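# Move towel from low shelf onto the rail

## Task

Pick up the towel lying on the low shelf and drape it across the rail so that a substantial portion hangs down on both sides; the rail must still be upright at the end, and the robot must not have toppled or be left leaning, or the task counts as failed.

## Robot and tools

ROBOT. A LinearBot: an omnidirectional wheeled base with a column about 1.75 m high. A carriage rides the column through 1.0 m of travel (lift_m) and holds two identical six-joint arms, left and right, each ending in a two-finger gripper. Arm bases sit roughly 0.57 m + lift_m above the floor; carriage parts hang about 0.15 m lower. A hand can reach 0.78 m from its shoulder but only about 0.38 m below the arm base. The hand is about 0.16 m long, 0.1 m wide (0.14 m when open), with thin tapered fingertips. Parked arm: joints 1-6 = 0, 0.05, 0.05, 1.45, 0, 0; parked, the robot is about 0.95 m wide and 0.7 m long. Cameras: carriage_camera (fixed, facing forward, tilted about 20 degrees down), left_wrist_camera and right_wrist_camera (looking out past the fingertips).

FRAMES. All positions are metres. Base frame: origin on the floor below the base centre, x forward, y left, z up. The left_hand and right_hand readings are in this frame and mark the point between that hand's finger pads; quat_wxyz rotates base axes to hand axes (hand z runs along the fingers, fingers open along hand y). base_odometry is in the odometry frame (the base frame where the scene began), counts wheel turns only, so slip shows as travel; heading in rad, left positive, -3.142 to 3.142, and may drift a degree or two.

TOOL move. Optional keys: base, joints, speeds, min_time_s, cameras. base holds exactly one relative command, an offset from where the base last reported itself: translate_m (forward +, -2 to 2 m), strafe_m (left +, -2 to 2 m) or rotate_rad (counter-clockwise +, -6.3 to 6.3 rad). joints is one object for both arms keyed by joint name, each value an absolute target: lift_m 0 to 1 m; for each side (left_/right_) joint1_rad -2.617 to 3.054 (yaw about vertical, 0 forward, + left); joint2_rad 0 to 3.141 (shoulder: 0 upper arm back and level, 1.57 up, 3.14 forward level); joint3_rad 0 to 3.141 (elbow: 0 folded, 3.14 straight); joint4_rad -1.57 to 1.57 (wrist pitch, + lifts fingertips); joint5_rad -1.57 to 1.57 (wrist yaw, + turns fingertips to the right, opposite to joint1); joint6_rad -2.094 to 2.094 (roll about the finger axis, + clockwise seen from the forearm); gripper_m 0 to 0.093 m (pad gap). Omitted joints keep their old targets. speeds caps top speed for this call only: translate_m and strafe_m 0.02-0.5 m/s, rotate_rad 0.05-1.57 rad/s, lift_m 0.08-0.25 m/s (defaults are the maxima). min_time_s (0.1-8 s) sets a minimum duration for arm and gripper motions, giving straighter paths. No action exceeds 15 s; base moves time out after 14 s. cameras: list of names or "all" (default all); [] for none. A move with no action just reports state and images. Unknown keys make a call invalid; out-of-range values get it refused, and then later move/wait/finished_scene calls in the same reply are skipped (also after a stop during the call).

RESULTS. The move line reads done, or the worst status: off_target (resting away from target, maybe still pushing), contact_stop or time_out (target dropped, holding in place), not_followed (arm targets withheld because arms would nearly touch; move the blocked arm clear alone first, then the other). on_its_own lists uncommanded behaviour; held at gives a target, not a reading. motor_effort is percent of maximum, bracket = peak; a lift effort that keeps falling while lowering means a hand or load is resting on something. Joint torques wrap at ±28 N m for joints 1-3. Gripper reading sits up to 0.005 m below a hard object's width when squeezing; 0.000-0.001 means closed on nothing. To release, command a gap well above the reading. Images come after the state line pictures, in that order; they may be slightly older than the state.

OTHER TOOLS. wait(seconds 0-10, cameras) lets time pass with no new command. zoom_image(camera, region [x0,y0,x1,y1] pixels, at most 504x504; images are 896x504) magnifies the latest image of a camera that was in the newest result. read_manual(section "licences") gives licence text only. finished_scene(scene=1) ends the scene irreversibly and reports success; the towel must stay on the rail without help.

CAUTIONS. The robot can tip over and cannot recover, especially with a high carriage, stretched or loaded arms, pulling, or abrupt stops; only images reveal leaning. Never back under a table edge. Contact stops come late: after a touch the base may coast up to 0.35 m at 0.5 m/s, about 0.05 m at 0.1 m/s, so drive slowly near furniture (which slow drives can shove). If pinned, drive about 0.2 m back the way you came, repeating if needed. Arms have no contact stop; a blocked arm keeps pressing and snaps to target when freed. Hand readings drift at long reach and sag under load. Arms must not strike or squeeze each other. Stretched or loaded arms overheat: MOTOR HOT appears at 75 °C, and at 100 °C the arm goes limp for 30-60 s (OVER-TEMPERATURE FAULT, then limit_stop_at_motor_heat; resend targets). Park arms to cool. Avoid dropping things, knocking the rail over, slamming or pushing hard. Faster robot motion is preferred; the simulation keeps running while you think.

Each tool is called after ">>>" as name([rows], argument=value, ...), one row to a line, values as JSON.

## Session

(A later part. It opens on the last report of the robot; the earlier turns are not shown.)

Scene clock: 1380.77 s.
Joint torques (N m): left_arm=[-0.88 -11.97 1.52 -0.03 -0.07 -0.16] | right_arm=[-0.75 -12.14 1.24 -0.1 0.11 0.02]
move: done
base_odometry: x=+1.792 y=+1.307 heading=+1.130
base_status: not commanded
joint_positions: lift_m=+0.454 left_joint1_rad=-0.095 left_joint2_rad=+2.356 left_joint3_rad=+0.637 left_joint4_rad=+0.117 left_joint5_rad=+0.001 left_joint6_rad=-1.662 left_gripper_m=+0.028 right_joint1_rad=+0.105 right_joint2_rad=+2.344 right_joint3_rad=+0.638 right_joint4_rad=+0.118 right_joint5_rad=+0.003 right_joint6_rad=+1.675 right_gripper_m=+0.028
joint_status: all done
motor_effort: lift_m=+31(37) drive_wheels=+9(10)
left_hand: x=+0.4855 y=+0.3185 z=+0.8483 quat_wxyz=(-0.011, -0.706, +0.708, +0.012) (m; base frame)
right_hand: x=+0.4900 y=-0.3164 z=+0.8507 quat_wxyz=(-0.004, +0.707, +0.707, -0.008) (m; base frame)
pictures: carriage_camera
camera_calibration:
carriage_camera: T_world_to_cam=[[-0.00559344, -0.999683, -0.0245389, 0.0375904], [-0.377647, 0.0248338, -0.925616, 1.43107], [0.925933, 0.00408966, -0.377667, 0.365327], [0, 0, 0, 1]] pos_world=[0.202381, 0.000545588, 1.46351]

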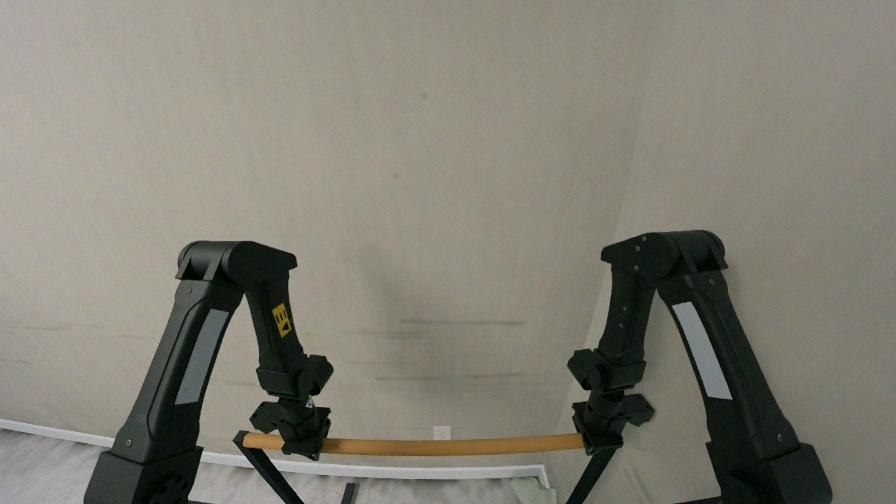

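>>> move(joints={"lift_m": 0.49}, speeds={"lift_m": 0.08}, cameras=["carriage_camera"])

>>> zoom_image(camera="carriage_camera", region=[510, 444, 600, 504])

Scene clock: 1384.40 s.
Joint torques (N m): left_arm=[-0.83 -12.48 1.32 -0.05 -0.05 -0.2] | right_arm=[-0.64 -12.42 1.35 -0.12 0.12 0.03]
move: done
base_odometry: x=+1.792 y=+1.307 heading=+1.130
base_status: not commanded
joint_positions: lift_m=+0.489 left_joint1_rad=-0.095 left_joint2_rad=+2.361 left_joint3_rad=+0.638 left_joint4_rad=+0.121 left_joint5_rad=+0.001 left_joint6_rad=-1.662 left_gripper_m=+0.028 right_joint1_rad=+0.105 right_joint2_rad=+2.347 right_joint3_rad=+0.640 right_joint4_rad=+0.120 right_joint5_rad=+0.004 right_joint6_rad=+1.675 right_gripper_m=+0.028
joint_status: all done
motor_effort: lift_m=+31(39) drive_wheels=+9(9)
left_hand: x=+0.4858 y=+0.3185 z=+0.8823 quat_wxyz=(-0.010, -0.706, +0.708, +0.011) (m; base frame)
right_hand: x=+0.4901 y=-0.3164 z=+0.8851 quat_wxyz=(-0.004, +0.707, +0.708, -0.008) (m; base frame)
pictures: carriage_camera
camera_calibration:
carriage_camera: T_world_to_cam=[[-0.00559344, -0.999683, -0.0245389, 0.0384492], [-0.377647, 0.0248338, -0.925616, 1.46346], [0.925933, 0.00408966, -0.377667, 0.378545], [0, 0, 0, 1]] pos_world=[0.202381, 0.000545588, 1.49851]

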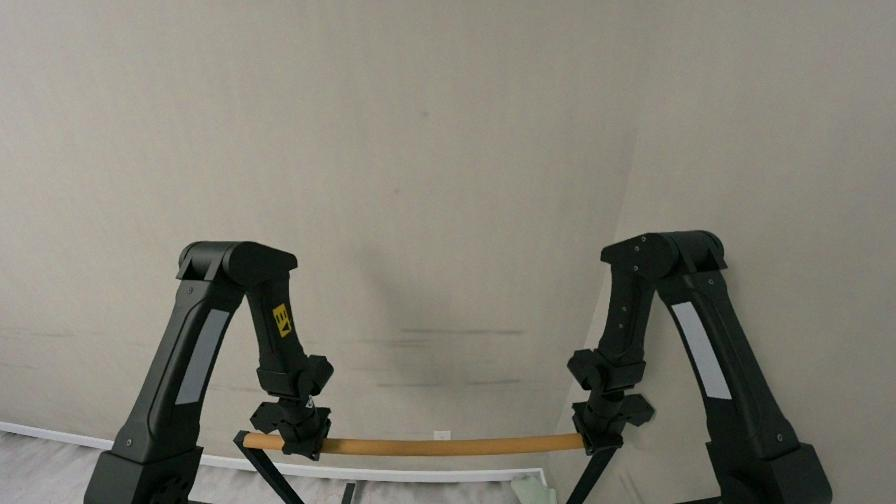

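Scaled by 5.600 from the camera's 896x504 image, which has a finer 1280x720 frame.

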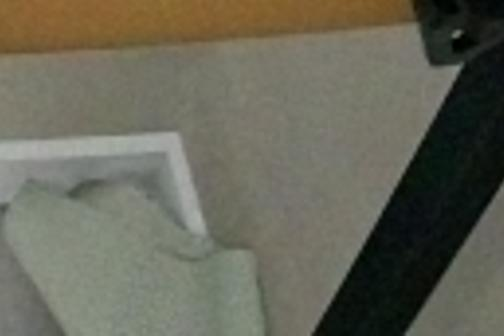

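Rising with the strip. Continue.

>>> move(joints={"lift_m": 0.56}, speeds={"lift_m": 0.08}, cameras=["carriage_camera"])

>>> zoom_image(camera="carriage_camera", region=[490, 424, 610, 504])

Scene clock: 1390.87 s.
Joint torques (N m): left_arm=[-0.85 -12.62 1.26 -0.07 -0.1 -0.18] | right_arm=[-0.81 -12.45 1.05 -0.13 0.03 0.03]
move: done
base_odometry: x=+1.792 y=+1.307 heading=+1.130
base_status: not commanded
joint_positions: lift_m=+0.559 left_joint1_rad=-0.095 left_joint2_rad=+2.363 left_joint3_rad=+0.639 left_joint4_rad=+0.123 left_joint5_rad=+0.001 left_joint6_rad=-1.662 left_gripper_m=+0.028 right_joint1_rad=+0.105 right_joint2_rad=+2.349 right_joint3_rad=+0.641 right_joint4_rad=+0.121 right_joint5_rad=+0.004 right_joint6_rad=+1.675 right_gripper_m=+0.028
joint_status: all done
motor_effort: lift_m=+31(39) drive_wheels=+9(9)
left_hand: x=+0.4858 y=+0.3185 z=+0.9518 quat_wxyz=(-0.010, -0.706, +0.708, +0.011) (m; base frame)
right_hand: x=+0.4903 y=-0.3164 z=+0.9547 quat_wxyz=(-0.004, +0.707, +0.708, -0.008) (m; base frame)
pictures: carriage_camera
camera_calibration:
carriage_camera: T_world_to_cam=[[-0.00559344, -0.999683, -0.0245389, 0.0401671], [-0.377647, 0.0248338, -0.925616, 1.52826], [0.925933, 0.00408966, -0.377667, 0.404985], [0, 0, 0, 1]] pos_world=[0.202381, 0.000545588, 1.56852]

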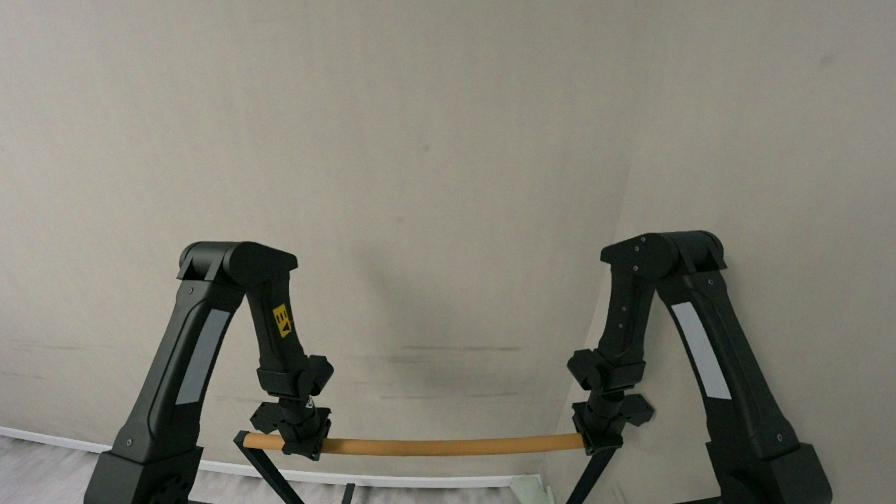

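Scaled by 4.200 from the camera's 896x504 image, which has a finer 1280x720 frame.

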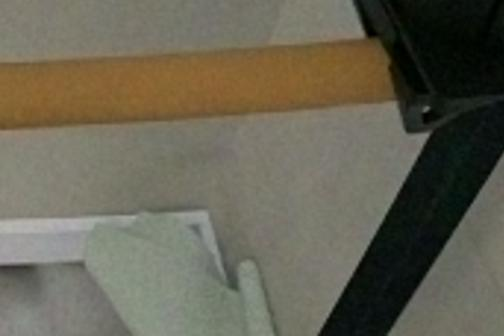

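>>> move(joints={"lift_m": 0.68}, speeds={"lift_m": 0.08}, cameras=["carriage_camera"])

>>> zoom_image(camera="carriage_camera", region=[490, 424, 610, 504])

Scene clock: 1394.93 s.
Joint torques (N m): left_arm=[-0.87 -12.92 1.14 -0.06 -0.09 -0.17] | right_arm=[-0.72 -12.64 1.05 -0.16 0.1 0.03]
move: done
base_odometry: x=+1.792 y=+1.307 heading=+1.130
base_status: not commanded
joint_positions: lift_m=+0.679 left_joint1_rad=-0.095 left_joint2_rad=+2.365 left_joint3_rad=+0.640 left_joint4_rad=+0.124 left_joint5_rad=+0.002 left_joint6_rad=-1.662 left_gripper_m=+0.028 right_joint1_rad=+0.105 right_joint2_rad=+2.350 right_joint3_rad=+0.642 right_joint4_rad=+0.121 right_joint5_rad=+0.004 right_joint6_rad=+1.674 right_gripper_m=+0.028
joint_status: all done
motor_effort: lift_m=+31(39) drive_wheels=+8(9)
left_hand: x=+0.4859 y=+0.3184 z=+1.0714 quat_wxyz=(-0.010, -0.706, +0.708, +0.011) (m; base frame)
right_hand: x=+0.4905 y=-0.3165 z=+1.0745 quat_wxyz=(-0.004, +0.706, +0.708, -0.008) (m; base frame)
pictures: carriage_camera
camera_calibration:
carriage_camera: T_world_to_cam=[[-0.00559344, -0.999683, -0.0245389, 0.0431121], [-0.377647, 0.0248338, -0.925616, 1.63935], [0.925933, 0.00408966, -0.377667, 0.450309], [0, 0, 0, 1]] pos_world=[0.202381, 0.000545588, 1.68853]

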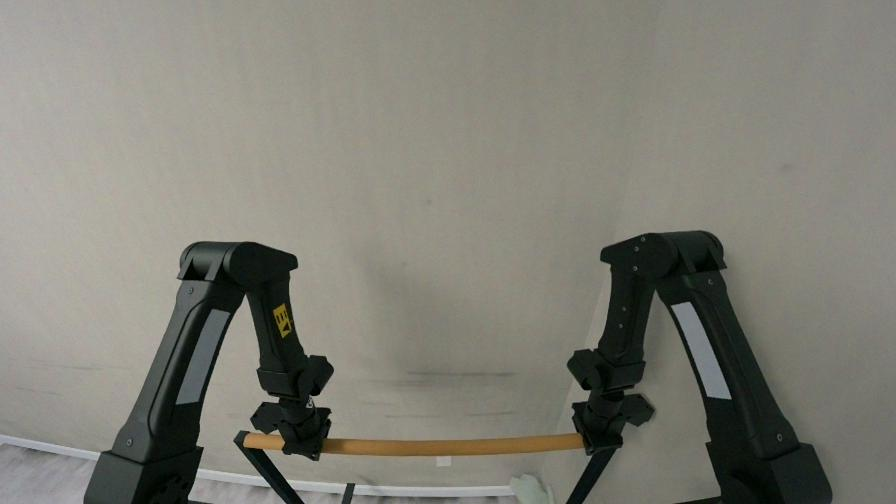

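Scaled by 4.200 from the camera's 896x504 image, which has a finer 1280x720 frame.

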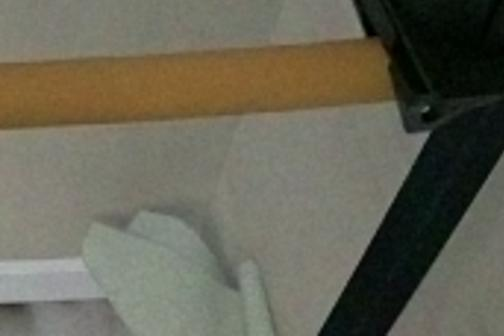

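>>> move(joints={"lift_m":0.78}, speeds={"lift_m":0.08}, cameras=["carriage_camera"])

>>> zoom_image(camera="carriage_camera", region=[440, 384, 640, 504])

Scene clock: 1409.67 s.
Joint torques (N m): left_arm=[-0.84 -12.89 1.11 -0.07 -0.07 -0.16] | right_arm=[-0.79 -12.67 0.87 -0.18 0.1 0.03]
move: done
base_odometry: x=+1.792 y=+1.307 heading=+1.130
base_status: not commanded
joint_positions: lift_m=+0.779 left_joint1_rad=-0.095 left_joint2_rad=+2.366 left_joint3_rad=+0.641 left_joint4_rad=+0.124 left_joint5_rad=+0.002 left_joint6_rad=-1.662 left_gripper_m=+0.028 right_joint1_rad=+0.105 right_joint2_rad=+2.351 right_joint3_rad=+0.642 right_joint4_rad=+0.122 right_joint5_rad=+0.004 right_joint6_rad=+1.674 right_gripper_m=+0.028
joint_status: all done
motor_effort: lift_m=+31(38) drive_wheels=+8(9)
left_hand: x=+0.4864 y=+0.3184 z=+1.1712 quat_wxyz=(-0.010, -0.706, +0.708, +0.011) (m; base frame)
right_hand: x=+0.4909 y=-0.3165 z=+1.1744 quat_wxyz=(-0.003, +0.706, +0.708, -0.008) (m; base frame)
pictures: carriage_camera
camera_calibration:
carriage_camera: T_world_to_cam=[[-0.00559344, -0.999683, -0.0245389, 0.0455668], [-0.377647, 0.0248338, -0.925616, 1.73194], [0.925933, 0.00408966, -0.377667, 0.488088], [0, 0, 0, 1]] pos_world=[0.202381, 0.000545588, 1.78856]

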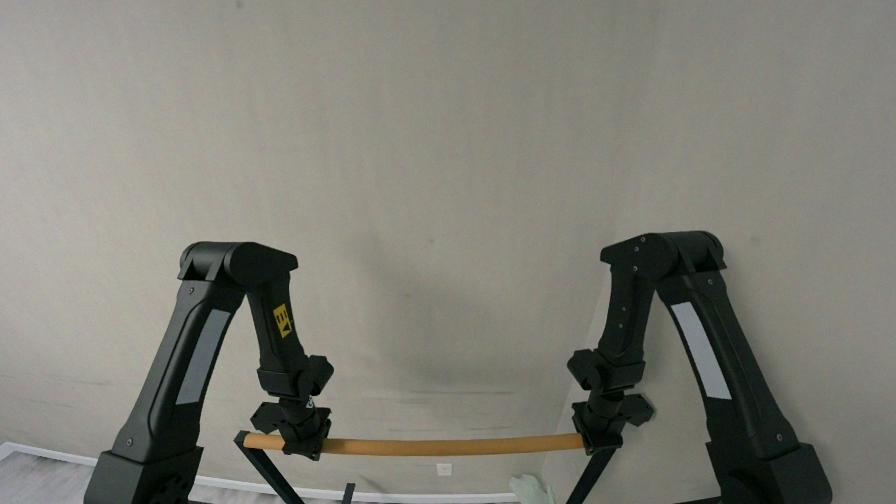

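Scaled by 2.520 from the camera's 896x504 image, which has a finer 1280x720 frame.

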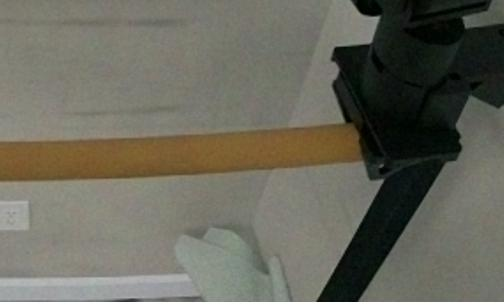

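>>> move(base={"strafe_m":0.06}, speeds={"strafe_m":0.03}, cameras=["carriage_camera"])

>>> zoom_image(camera="carriage_camera", region=[440, 384, 640, 504])

Scene clock: 1414.60 s.
Joint torques (N m): left_arm=[-0.57 -13.03 1.11 -0.1 -0.1 -0.15] | right_arm=[-0.34 -12.89 0.91 -0.16 0.1 0.09]
move: done
base_odometry: x=+1.738 y=+1.332 heading=+1.130
base_status: done
joint_positions: lift_m=+0.779 left_joint1_rad=-0.097 left_joint2_rad=+2.366 left_joint3_rad=+0.641 left_joint4_rad=+0.127 left_joint5_rad=+0.002 left_joint6_rad=-1.665 left_gripper_m=+0.028 right_joint1_rad=+0.101 right_joint2_rad=+2.351 right_joint3_rad=+0.642 right_joint4_rad=+0.123 right_joint5_rad=+0.006 right_joint6_rad=+1.670 right_gripper_m=+0.028
joint_status: not commanded
motor_effort: lift_m=+31(31) drive_wheels=-6(9)
left_hand: x=+0.4869 y=+0.3177 z=+1.1712 quat_wxyz=(-0.010, -0.706, +0.708, +0.010) (m; base frame)
right_hand: x=+0.4912 y=-0.3179 z=+1.1744 quat_wxyz=(-0.002, +0.707, +0.708, -0.008) (m; base frame)
pictures: carriage_camera
camera_calibration:
carriage_camera: T_world_to_cam=[[-0.00559344, -0.999683, -0.0245389, 0.0455668], [-0.377647, 0.0248338, -0.925616, 1.73194], [0.925933, 0.00408966, -0.377667, 0.488088], [0, 0, 0, 1]] pos_world=[0.202381, 0.000545588, 1.78856]

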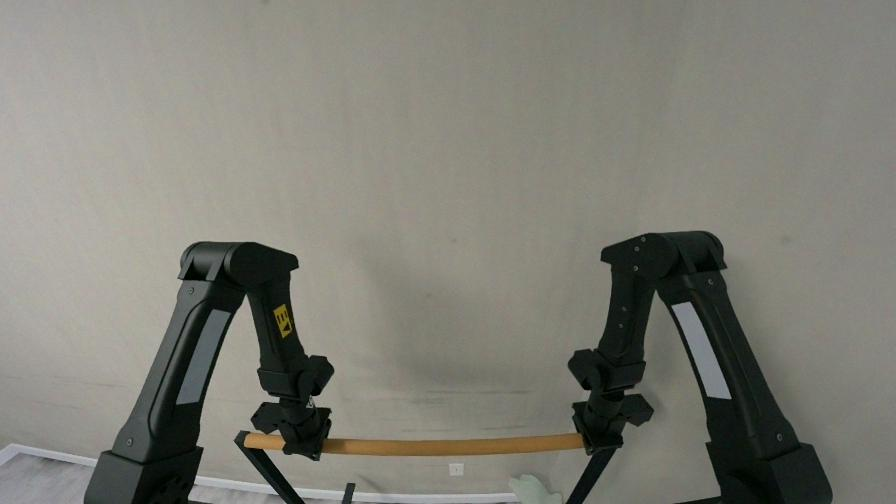

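Scaled by 2.520 from the camera's 896x504 image, which has a finer 1280x720 frame.

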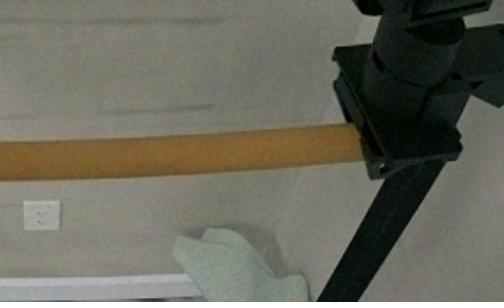

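>>> move(base={"strafe_m":0.8}, speeds={"strafe_m":0.08}, cameras=["carriage_camera"])

>>> zoom_image(camera="carriage_camera", region=[440, 384, 640, 504])

>>> move(base={"translate_m":-0.7}, speeds={"translate_m":0.08}, cameras=["carriage_camera"])

>>> zoom_image(camera="carriage_camera", region=[440, 384, 640, 504])

Scene clock: 1442.10 s.
Joint torques (N m): left_arm=[-0.49 -12.92 1.14 -0.16 -0.09 -0.14] | right_arm=[-0.09 -12.75 1.09 -0.22 0.13 0.05]
move: done
base_odometry: x=+1.015 y=+1.674 heading=+1.129
base_status: done
joint_positions: lift_m=+0.779 left_joint1_rad=-0.098 left_joint2_rad=+2.366 left_joint3_rad=+0.641 left_joint4_rad=+0.127 left_joint5_rad=+0.002 left_joint6_rad=-1.667 left_gripper_m=+0.028 right_joint1_rad=+0.099 right_joint2_rad=+2.351 right_joint3_rad=+0.642 right_joint4_rad=+0.123 right_joint5_rad=+0.005 right_joint6_rad=+1.668 right_gripper_m=+0.028
joint_status: not commanded
motor_effort: lift_m=+31(31) drive_wheels=+3(17)
left_hand: x=+0.4868 y=+0.3173 z=+1.1712 quat_wxyz=(-0.010, -0.706, +0.708, +0.010) (m; base frame)
right_hand: x=+0.4912 y=-0.3180 z=+1.1744 quat_wxyz=(-0.003, +0.707, +0.708, -0.007) (m; base frame)
pictures: carriage_camera
camera_calibration:
carriage_camera: T_world_to_cam=[[-0.00559344, -0.999683, -0.0245389, 0.0455668], [-0.377647, 0.0248338, -0.925616, 1.73194], [0.925933, 0.00408966, -0.377667, 0.488088], [0, 0, 0, 1]] pos_world=[0.202381, 0.000545588, 1.78856]

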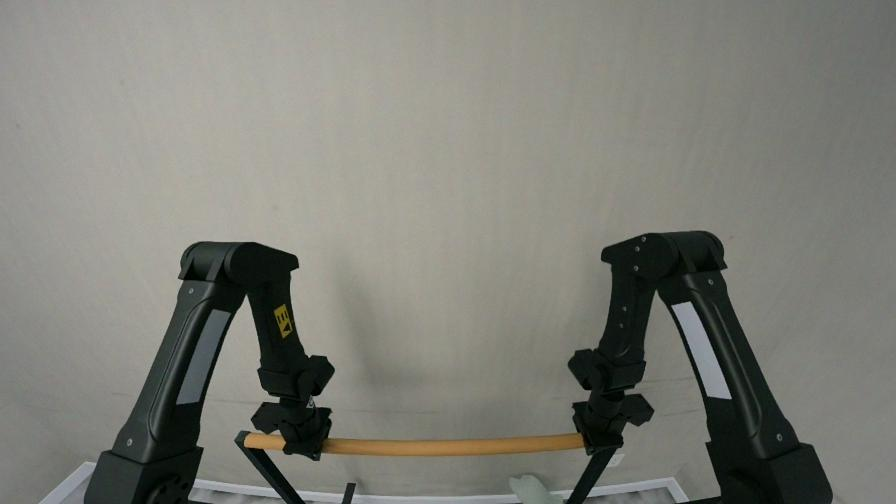

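Scaled by 2.520 from the camera's 896x504 image, which has a finer 1280x720 frame.

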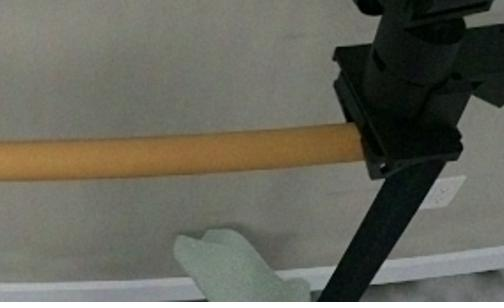

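Scene clock: 1451.47 s.
Joint torques (N m): left_arm=[-0.46 -13.04 0.94 -0.04 -0.07 -0.13] | right_arm=[-0.12 -12.71 0.96 -0.11 0.1 0.11]
move: done
base_odometry: x=+0.716 y=+1.041 heading=+1.130
base_status: done
joint_positions: lift_m=+0.779 left_joint1_rad=-0.098 left_joint2_rad=+2.366 left_joint3_rad=+0.643 left_joint4_rad=+0.114 left_joint5_rad=+0.003 left_joint6_rad=-1.667 left_gripper_m=+0.028 right_joint1_rad=+0.099 right_joint2_rad=+2.351 right_joint3_rad=+0.642 right_joint4_rad=+0.113 right_joint5_rad=+0.005 right_joint6_rad=+1.668 right_gripper_m=+0.028
joint_status: not commanded
motor_effort: lift_m=+31(31) drive_wheels=-3(8)
left_hand: x=+0.4845 y=+0.3174 z=+1.1713 quat_wxyz=(-0.013, -0.706, +0.708, +0.014) (m; base frame)
right_hand: x=+0.4887 y=-0.3183 z=+1.1745 quat_wxyz=(-0.006, +0.706, +0.708, -0.012) (m; base frame)
pictures: carriage_camera
camera_calibration:
carriage_camera: T_world_to_cam=[[-0.00559344, -0.999683, -0.0245389, 0.0455668], [-0.377647, 0.0248338, -0.925616, 1.73194], [0.925933, 0.00408966, -0.377667, 0.488088], [0, 0, 0, 1]] pos_world=[0.202381, 0.000545588, 1.78856]

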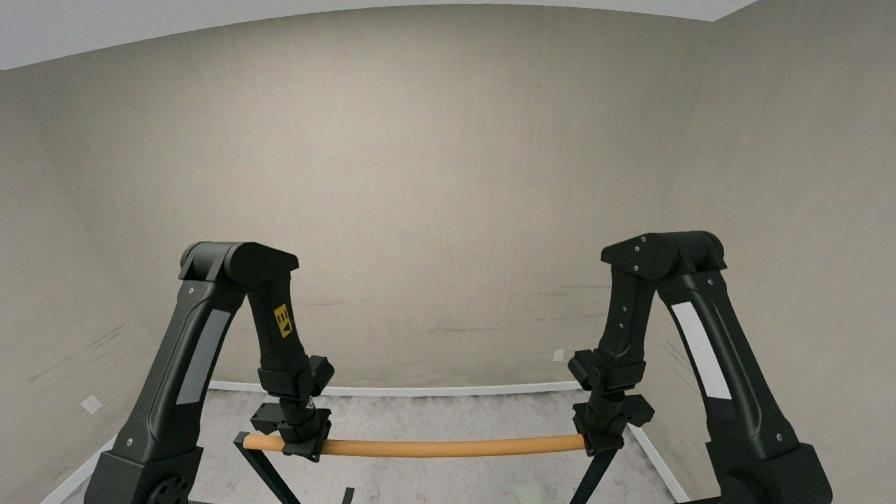

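Scaled by 2.520 from the camera's 896x504 image, which has a finer 1280x720 frame.

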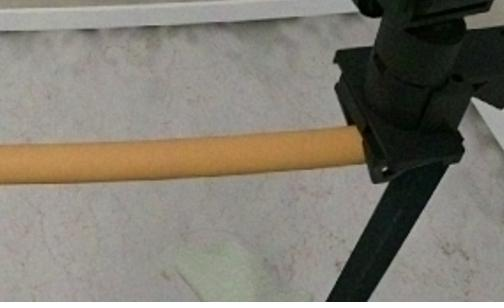

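>>> move(base={"rotate_rad":-1.55}, speeds={"rotate_rad":0.2}, cameras=["carriage_camera"])

>>> zoom_image(camera="carriage_camera", region=[440, 384, 640, 504])

Scene clock: 1463.43 s.
Joint torques (N m): left_arm=[-0.28 -13.07 0.88 -0.08 -0.08 -0.13] | right_arm=[0.14 -12.71 1.06 -0.18 0.09 0.08]
move: done
base_odometry: x=+0.716 y=+1.042 heading=-0.420
base_status: done
joint_positions: lift_m=+0.779 left_joint1_rad=-0.100 left_joint2_rad=+2.366 left_joint3_rad=+0.644 left_joint4_rad=+0.127 left_joint5_rad=+0.002 left_joint6_rad=-1.666 left_gripper_m=+0.028 right_joint1_rad=+0.097 right_joint2_rad=+2.351 right_joint3_rad=+0.642 right_joint4_rad=+0.126 right_joint5_rad=+0.007 right_joint6_rad=+1.669 right_gripper_m=+0.028
joint_status: not commanded
motor_effort: lift_m=+31(31) drive_wheels=+10(15)
left_hand: x=+0.4880 y=+0.3169 z=+1.1713 quat_wxyz=(-0.009, -0.705, +0.709, +0.009) (m; base frame)
right_hand: x=+0.4916 y=-0.3189 z=+1.1744 quat_wxyz=(-0.001, +0.708, +0.706, -0.007) (m; base frame)
pictures: carriage_camera
camera_calibration:
carriage_camera: T_world_to_cam=[[-0.00559344, -0.999683, -0.0245389, 0.0455668], [-0.377647, 0.0248338, -0.925616, 1.73194], [0.925933, 0.00408966, -0.377667, 0.488088], [0, 0, 0, 1]] pos_world=[0.202381, 0.000545588, 1.78856]

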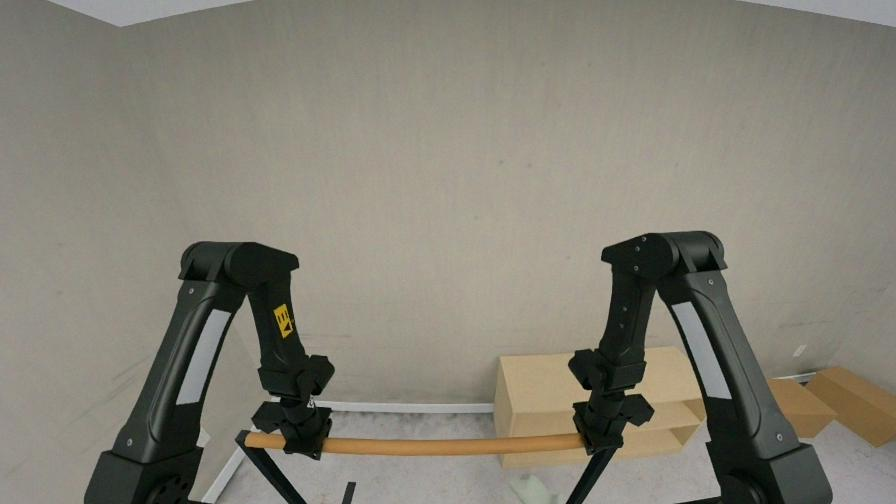

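Scaled by 2.520 from the camera's 896x504 image, which has a finer 1280x720 frame.

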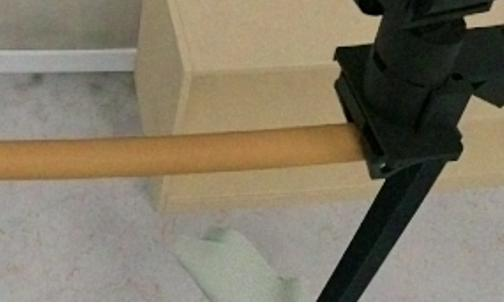

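>>> move(base={"strafe_m":-0.9}, speeds={"strafe_m":0.08}, cameras=["carriage_camera"])

>>> move(joints={"left_joint2_rad":1.96,"left_joint3_rad":0.86,"left_joint4_rad":-0.48,"right_joint2_rad":1.96,"right_joint3_rad":0.86,"right_joint4_rad":-0.48}, min_time_s=5, cameras=["carriage_camera"])

>>> zoom_image(camera="carriage_camera", region=[440, 384, 640, 504])

Scene clock: 1492.27 s.
Joint torques (N m): left_arm=[-0.32 -13.01 0.92 -0.09 -0.08 -0.11] | right_arm=[-0.03 -12.86 1.21 -0.13 0.07 0.1]
move: done
base_odometry: x=+0.349 y=+0.220 heading=-0.421
base_status: done
joint_positions: lift_m=+0.779 left_joint1_rad=-0.099 left_joint2_rad=+2.366 left_joint3_rad=+0.644 left_joint4_rad=+0.126 left_joint5_rad=+0.002 left_joint6_rad=-1.667 left_gripper_m=+0.028 right_joint1_rad=+0.098 right_joint2_rad=+2.351 right_joint3_rad=+0.642 right_joint4_rad=+0.124 right_joint5_rad=+0.007 right_joint6_rad=+1.669 right_gripper_m=+0.028
joint_status: not commanded
motor_effort: lift_m=+31(31) drive_wheels=-7(23)
left_hand: x=+0.4879 y=+0.3172 z=+1.1713 quat_wxyz=(-0.009, -0.706, +0.708, +0.009) (m; base frame)
right_hand: x=+0.4912 y=-0.3187 z=+1.1744 quat_wxyz=(-0.002, +0.707, +0.707, -0.008) (m; base frame)
pictures: carriage_camera
camera_calibration:
carriage_camera: T_world_to_cam=[[-0.00559344, -0.999683, -0.0245389, 0.0455668], [-0.377647, 0.0248338, -0.925616, 1.73194], [0.925933, 0.00408966, -0.377667, 0.488088], [0, 0, 0, 1]] pos_world=[0.202381, 0.000545588, 1.78856]

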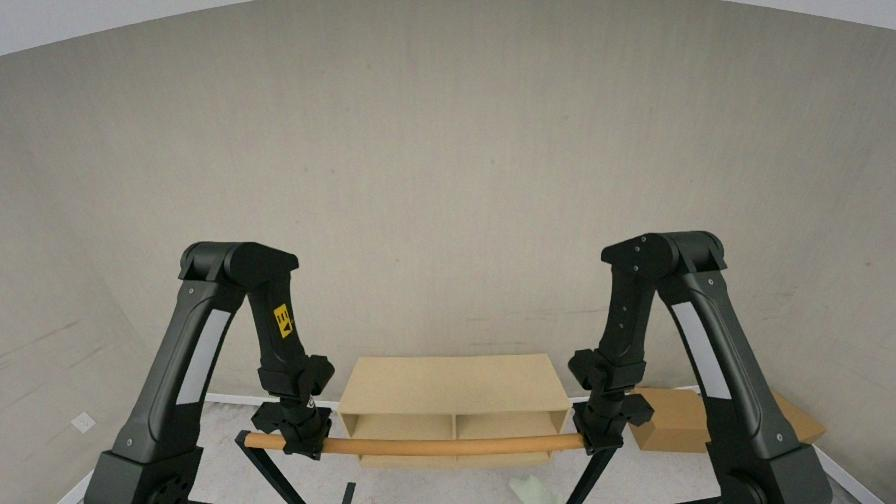

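Scene clock: 1497.57 s.
Joint torques (N m): left_arm=[-1.31 -19.82 7.9 -1.12 -0.08 -0.19] | right_arm=[0.62 -18.65 7.62 -0.92 -0.05 0.19]
move: off_target
base_odometry: x=+0.349 y=+0.220 heading=-0.421
base_status: not commanded
joint_positions: lift_m=+0.779 left_joint1_rad=-0.090 left_joint2_rad=+2.082 left_joint3_rad=+0.806 left_joint4_rad=-0.359 left_joint5_rad=+0.001 left_joint6_rad=-1.659 left_gripper_m=+0.028 right_joint1_rad=+0.091 right_joint2_rad=+2.058 right_joint3_rad=+0.817 right_joint4_rad=-0.380 right_joint5_rad=+0.020 right_joint6_rad=+1.660 right_gripper_m=+0.028
joint_status: left_joint2_rad off_target (ended at +2.081, target +1.960); left_joint3_rad off_target (ended at +0.806, target +0.860); left_joint4_rad off_target (ended at -0.359, target -0.480); right_joint2_rad off_target (ended at +2.058, target +1.960); right_joint4_rad off_target (ended at -0.380, target -0.480); the others done
motor_effort: lift_m=+31(31) drive_wheels=-7(7)
left_hand: x=+0.5254 y=+0.3161 z=+1.2515 quat_wxyz=(-0.021, -0.706, +0.707, +0.024) (m; base frame)
right_hand: x=+0.5309 y=-0.3187 z=+1.2588 quat_wxyz=(-0.009, +0.706, +0.708, -0.026) (m; base frame)
pictures: carriage_camera
camera_calibration:
carriage_camera: T_world_to_cam=[[-0.00559344, -0.999683, -0.0245389, 0.0455668], [-0.377647, 0.0248338, -0.925616, 1.73194], [0.925933, 0.00408966, -0.377667, 0.488088], [0, 0, 0, 1]] pos_world=[0.202381, 0.000545588, 1.78856]

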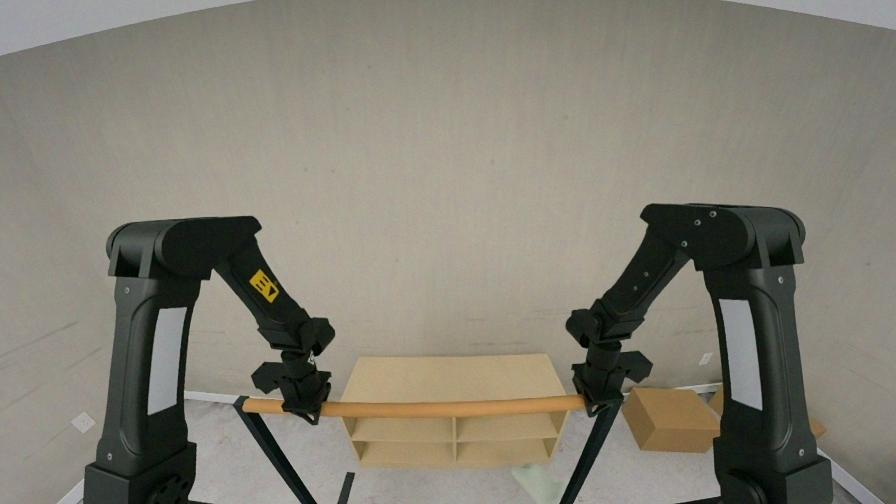

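Scaled by 2.520 from the camera's 896x504 image, which has a finer 1280x720 frame.

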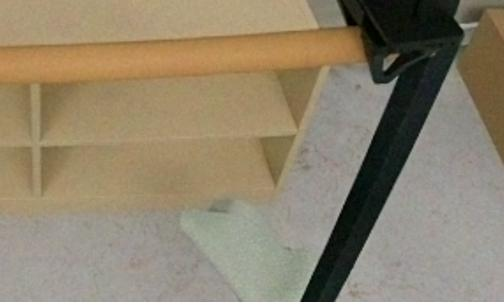

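>>> move(base={"strafe_m":-0.09}, joints={"lift_m":1.0}, speeds={"strafe_m":0.06,"lift_m":0.1}, cameras=["carriage_camera"])

>>> zoom_image(camera="carriage_camera", region=[260, 304, 660, 504])

Scene clock: 1504.50 s.
Joint torques (N m): left_arm=[-1.42 -18.44 7.75 -0.9 -0.06 -0.24] | right_arm=[0.77 -17.44 7.34 -0.74 -0.07 0.24]
move: done
base_odometry: x=+0.312 y=+0.138 heading=-0.422
base_status: done
joint_positions: lift_m=+0.999 left_joint1_rad=-0.088 left_joint2_rad=+2.066 left_joint3_rad=+0.810 left_joint4_rad=-0.377 left_joint5_rad=+0.000 left_joint6_rad=-1.658 left_gripper_m=+0.028 right_joint1_rad=+0.090 right_joint2_rad=+2.043 right_joint3_rad=+0.821 right_joint4_rad=-0.395 right_joint5_rad=+0.018 right_joint6_rad=+1.658 right_gripper_m=+0.028
joint_status: all done
motor_effort: lift_m=+31(38) drive_wheels=-6(15)
left_hand: x=+0.5264 y=+0.3164 z=+1.4760 quat_wxyz=(-0.020, -0.706, +0.707, +0.024) (m; base frame)
right_hand: x=+0.5327 y=-0.3186 z=+1.4836 quat_wxyz=(-0.008, +0.706, +0.708, -0.023) (m; base frame)
pictures: carriage_camera
camera_calibration:
carriage_camera: T_world_to_cam=[[-0.00559344, -0.999683, -0.0245389, 0.0509672], [-0.377647, 0.0248338, -0.925616, 1.93565], [0.925933, 0.00408966, -0.377667, 0.571204], [0, 0, 0, 1]] pos_world=[0.202381, 0.000545588, 2.00864]

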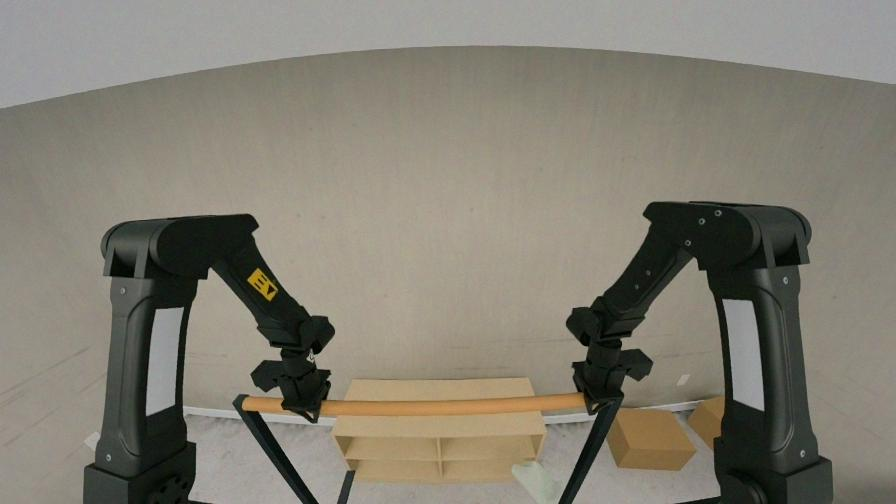

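Scaled by 1.260 from the camera's 896x504 image, which has a finer 1280x720 frame.

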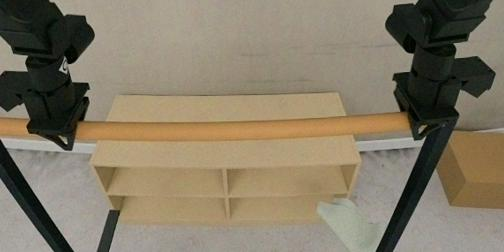

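>>> move(base={"translate_m":0.55}, speeds={"translate_m":0.08}, cameras=["carriage_camera"])

>>> zoom_image(camera="carriage_camera", region=[260, 304, 660, 504])

Scene clock: 1518.93 s.
Joint torques (N m): left_arm=[-1.39 -18.36 7.69 -1.03 -0.06 -0.24] | right_arm=[0.8 -17.25 7.42 -0.81 -0.06 0.2]
move: done
base_odometry: x=+0.813 y=-0.088 heading=-0.423
base_status: done
joint_positions: lift_m=+0.999 left_joint1_rad=-0.088 left_joint2_rad=+2.066 left_joint3_rad=+0.810 left_joint4_rad=-0.366 left_joint5_rad=+0.001 left_joint6_rad=-1.658 left_gripper_m=+0.028 right_joint1_rad=+0.090 right_joint2_rad=+2.043 right_joint3_rad=+0.821 right_joint4_rad=-0.385 right_joint5_rad=+0.019 right_joint6_rad=+1.658 right_gripper_m=+0.028
joint_status: not commanded
motor_effort: lift_m=+31(31) drive_wheels=+8(12)
left_hand: x=+0.5290 y=+0.3161 z=+1.4759 quat_wxyz=(-0.017, -0.706, +0.707, +0.020) (m; base frame)
right_hand: x=+0.5352 y=-0.3185 z=+1.4835 quat_wxyz=(-0.004, +0.706, +0.708, -0.020) (m; base frame)
pictures: carriage_camera
camera_calibration:
carriage_camera: T_world_to_cam=[[-0.00559344, -0.999683, -0.0245389, 0.0509672], [-0.377647, 0.0248338, -0.925616, 1.93565], [0.925933, 0.00408966, -0.377667, 0.571204], [0, 0, 0, 1]] pos_world=[0.202381, 0.000545588, 2.00864]

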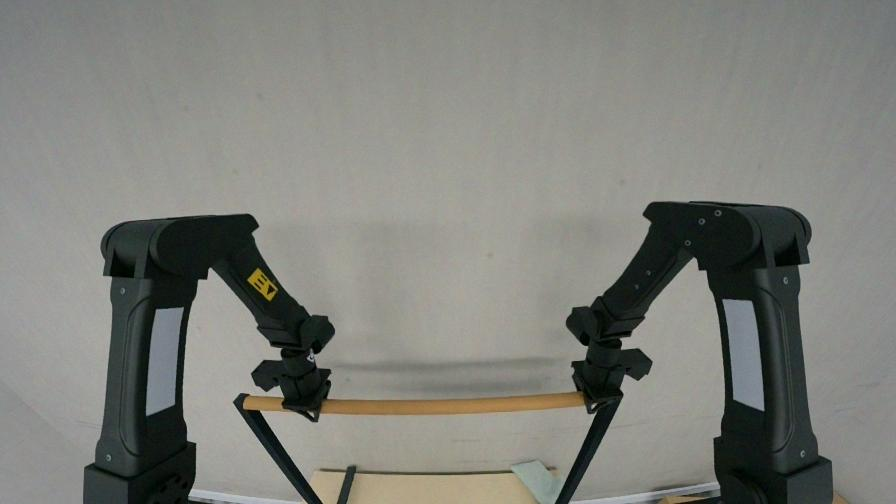

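Scaled by 1.260 from the camera's 896x504 image, which has a finer 1280x720 frame.

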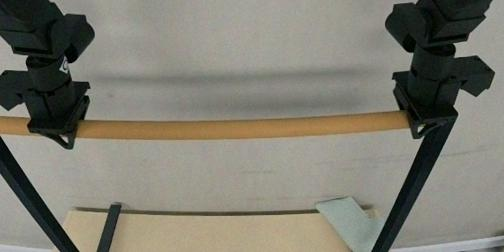

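>>> move(joints={"lift_m":0.92}, speeds={"lift_m":0.08}, cameras=["carriage_camera"])

>>> zoom_image(camera="carriage_camera", region=[260, 304, 660, 504])

>>> move(joints={"lift_m":0.895}, speeds={"lift_m":0.08}, cameras=["carriage_camera"])

>>> zoom_image(camera="carriage_camera", region=[260, 304, 660, 504])

Scene clock: 1524.50 s.
Joint torques (N m): left_arm=[0.69 -7.35 6.65 0.77 -0.16 0.03] | right_arm=[2.63 -8.59 6.67 0.51 -0.27 0.39]
move: done
base_odometry: x=+0.813 y=-0.088 heading=-0.423
base_status: not commanded
joint_positions: lift_m=+0.921 left_joint1_rad=-0.111 left_joint2_rad=+1.950 left_joint3_rad=+0.833 left_joint4_rad=-0.537 left_joint5_rad=+0.011 left_joint6_rad=-1.679 left_gripper_m=+0.028 right_joint1_rad=+0.071 right_joint2_rad=+1.950 right_joint3_rad=+0.836 right_joint4_rad=-0.526 right_joint5_rad=+0.039 right_joint6_rad=+1.641 right_gripper_m=+0.028
joint_status: all done
on_its_own: left_joint2_rad moved -0.117 to your old target +1.960
motor_effort: lift_m=+17(25) drive_wheels=+10(10)
left_hand: x=+0.5214 y=+0.3092 z=+1.4317 quat_wxyz=(-0.030, -0.706, +0.707, +0.029) (m; base frame)
right_hand: x=+0.5269 y=-0.3277 z=+1.4319 quat_wxyz=(-0.008, +0.706, +0.707, -0.039) (m; base frame)
pictures: carriage_camera
camera_calibration:
carriage_camera: T_world_to_cam=[[-0.00559344, -0.999683, -0.0245389, 0.0490452], [-0.377647, 0.0248338, -0.925616, 1.86315], [0.925933, 0.00408966, -0.377667, 0.541623], [0, 0, 0, 1]] pos_world=[0.202381, 0.000545588, 1.93032]

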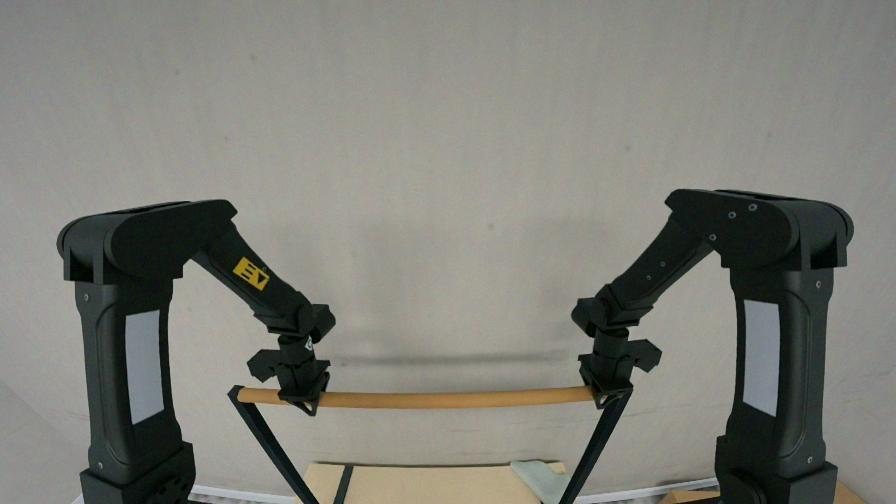

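Scaled by 1.260 from the camera's 896x504 image, which has a finer 1280x720 frame.

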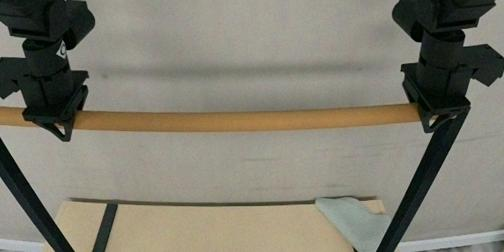

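Scene clock: 1525.13 s.
Joint torques (N m): left_arm=[0.77 -3.47 5.37 1.8 -0.26 0.02] | right_arm=[2.62 -4.12 5.98 1.38 -0.26 0.4]
move: contact_stop
base_odometry: x=+0.813 y=-0.088 heading=-0.423
base_status: not commanded
joint_positions: lift_m=+0.902 left_joint1_rad=-0.112 left_joint2_rad=+1.910 left_joint3_rad=+0.851 left_joint4_rad=-0.642 left_joint5_rad=+0.019 left_joint6_rad=-1.679 left_gripper_m=+0.028 right_joint1_rad=+0.071 right_joint2_rad=+1.903 right_joint3_rad=+0.846 right_joint4_rad=-0.620 right_joint5_rad=+0.039 right_joint6_rad=+1.641 right_gripper_m=+0.028
joint_status: lift_m contact_stop (moved -0.019 of -0.026)
on_its_own: lift_m is held at +0.902, not at your +0.895, since a contact_stop
motor_effort: lift_m=+23(23) drive_wheels=+10(10)
left_hand: x=+0.5108 y=+0.3087 z=+1.4276 quat_wxyz=(-0.048, -0.705, +0.706, +0.045) (m; base frame)
right_hand: x=+0.5169 y=-0.3284 z=+1.4279 quat_wxyz=(-0.020, +0.705, +0.707, -0.053) (m; base frame)
pictures: carriage_camera
camera_calibration:
carriage_camera: T_world_to_cam=[[-0.00559344, -0.999683, -0.0245389, 0.0485885], [-0.377647, 0.0248338, -0.925616, 1.84592], [0.925933, 0.00408966, -0.377667, 0.534595], [0, 0, 0, 1]] pos_world=[0.202381, 0.000545588, 1.91171]

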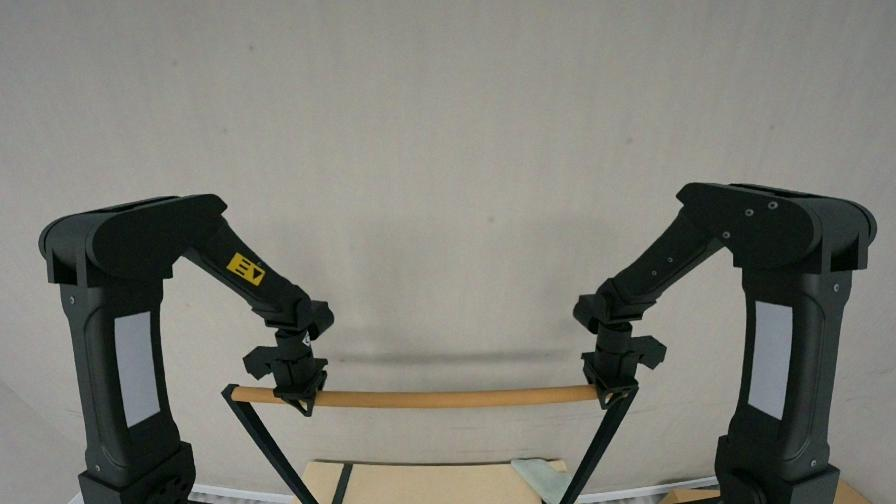

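Scaled by 1.260 from the camera's 896x504 image, which has a finer 1280x720 frame.

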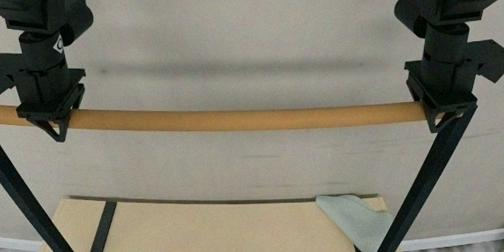

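>>> move(joints={"left_gripper_m":0.04,"right_gripper_m":0.04}, min_time_s=2, cameras=["carriage_camera"])

>>> zoom_image(camera="carriage_camera", region=[260, 304, 660, 504])

Scene clock: 1530.30 s.
Joint torques (N m): left_arm=[0.59 -5.65 5.23 1.47 -0.27 -0.02] | right_arm=[1.06 -6.91 5.94 1.05 -0.31 0.19]
move: done
base_odometry: x=+0.813 y=-0.088 heading=-0.423
base_status: not commanded
joint_positions: lift_m=+0.902 left_joint1_rad=-0.110 left_joint2_rad=+1.933 left_joint3_rad=+0.851 left_joint4_rad=-0.611 left_joint5_rad=+0.020 left_joint6_rad=-1.677 left_gripper_m=+0.040 right_joint1_rad=+0.087 right_joint2_rad=+1.933 right_joint3_rad=+0.846 right_joint4_rad=-0.586 right_joint5_rad=+0.043 right_joint6_rad=+1.661 right_gripper_m=+0.040
joint_status: all done
on_its_own: lift_m is held at +0.902, not at your +0.895, since a contact_stop
motor_effort: lift_m=+23(23) drive_wheels=+8(10)
left_hand: x=+0.5141 y=+0.3088 z=+1.4215 quat_wxyz=(-0.046, -0.705, +0.707, +0.042) (m; base frame)
right_hand: x=+0.5198 y=-0.3249 z=+1.4202 quat_wxyz=(-0.016, +0.706, +0.706, -0.053) (m; base frame)
pictures: carriage_camera
camera_calibration:
carriage_camera: T_world_to_cam=[[-0.00559344, -0.999683, -0.0245389, 0.0485886], [-0.377647, 0.0248338, -0.925616, 1.84592], [0.925933, 0.00408966, -0.377667, 0.534595], [0, 0, 0, 1]] pos_world=[0.202381, 0.000545588, 1.91171]

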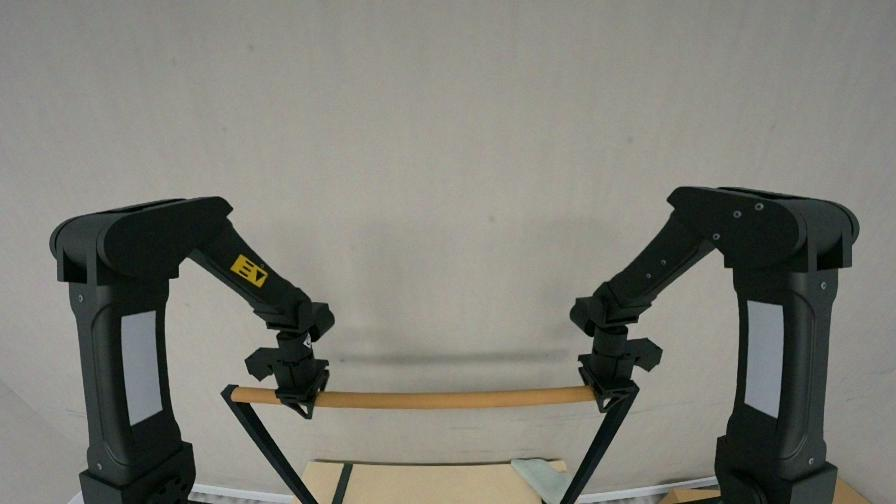

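Scaled by 1.260 from the camera's 896x504 image, which has a finer 1280x720 frame.

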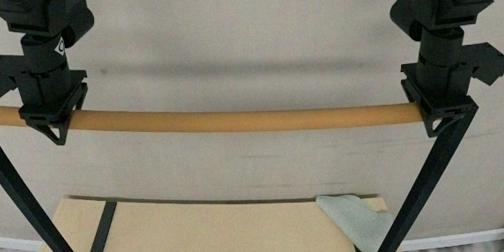

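>>> move(joints={"left_gripper_m":0.09,"right_gripper_m":0.09}, min_time_s=1, cameras=[])

>>> move(joints={"lift_m":1.0}, speeds={"lift_m":0.1}, cameras=["carriage_camera","right_wrist_camera"])

Scene clock: 1534.03 s.
Joint torques (N m): left_arm=[0.38 -6.06 5.45 0.53 -0.14 -0.04] | right_arm=[0.47 -7.24 5.59 0.35 0.1 0.15]
move: done
base_odometry: x=+0.813 y=-0.088 heading=-0.423
base_status: not commanded
joint_positions: lift_m=+0.902 left_joint1_rad=-0.107 left_joint2_rad=+1.935 left_joint3_rad=+0.851 left_joint4_rad=-0.499 left_joint5_rad=+0.009 left_joint6_rad=-1.675 left_gripper_m=+0.090 right_joint1_rad=+0.093 right_joint2_rad=+1.934 right_joint3_rad=+0.851 right_joint4_rad=-0.494 right_joint5_rad=+0.008 right_joint6_rad=+1.662 right_gripper_m=+0.090
joint_status: all done
on_its_own: lift_m is held at +0.902, not at your +0.895, since a contact_stop; left_joint4_rad moved +0.113 to your old target -0.480; right_joint4_rad moved +0.091 to your old target -0.480
motor_effort: lift_m=+23(23) drive_wheels=+7(8)
left_hand: x=+0.5415 y=+0.3083 z=+1.4190 quat_wxyz=(-0.007, -0.706, +0.708, +0.002) (m; base frame)
right_hand: x=+0.5436 y=-0.3150 z=+1.4194 quat_wxyz=(+0.001, +0.707, +0.708, -0.005) (m; base frame)
pictures: none
No camera images: "cameras" was empty.

Scene clock: 1535.40 s.
Joint torques (N m): left_arm=[0.36 -6.8 5.16 0.48 -0.14 -0.02] | right_arm=[0.55 -7.88 5.27 0.32 0.08 0.16]
move: done
base_odometry: x=+0.813 y=-0.088 heading=-0.423
base_status: not commanded
joint_positions: lift_m=+1.000 left_joint1_rad=-0.107 left_joint2_rad=+1.942 left_joint3_rad=+0.855 left_joint4_rad=-0.494 left_joint5_rad=+0.008 left_joint6_rad=-1.675 left_gripper_m=+0.090 right_joint1_rad=+0.093 right_joint2_rad=+1.940 right_joint3_rad=+0.856 right_joint4_rad=-0.490 right_joint5_rad=+0.007 right_joint6_rad=+1.662 right_gripper_m=+0.090
joint_status: all done
motor_effort: lift_m=+25(30) drive_wheels=+6(7)
left_hand: x=+0.5434 y=+0.3082 z=+1.5156 quat_wxyz=(-0.006, -0.706, +0.708, +0.001) (m; base frame)
right_hand: x=+0.5454 y=-0.3147 z=+1.5163 quat_wxyz=(+0.002, +0.707, +0.708, -0.004) (m; base frame)
pictures: carriage_camera, right_wrist_camera
camera_calibration:
carriage_camera: T_world_to_cam=[[-0.00559344, -0.999683, -0.0245389, 0.0509847], [-0.377647, 0.0248338, -0.925616, 1.9363], [0.925933, 0.00408966, -0.377667, 0.571473], [0, 0, 0, 1]] pos_world=[0.202381, 0.000545588, 2.00935]
right_wrist_camera: T_world_to_cam=[[-0.998218, 0.0200715, -0.0562014, 0.647818], [-0.015431, 0.822908, 0.567966, -0.579265], [0.0576484, 0.567821, -0.821131, 1.52088], [0, 0, 0, 1]] pos_world=[0.550048, -0.399911, 1.61426]

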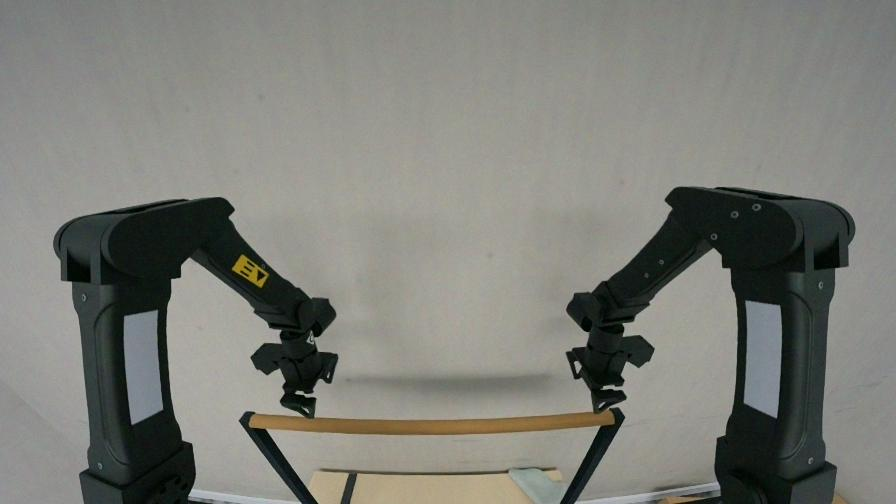

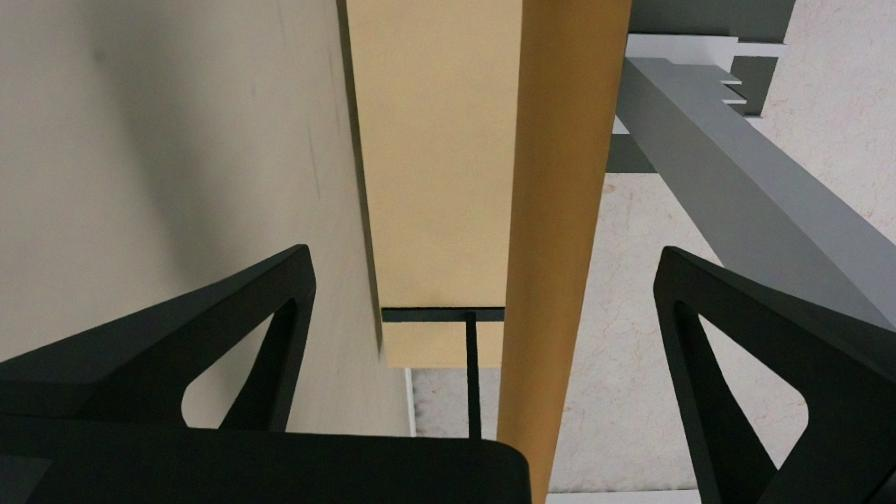

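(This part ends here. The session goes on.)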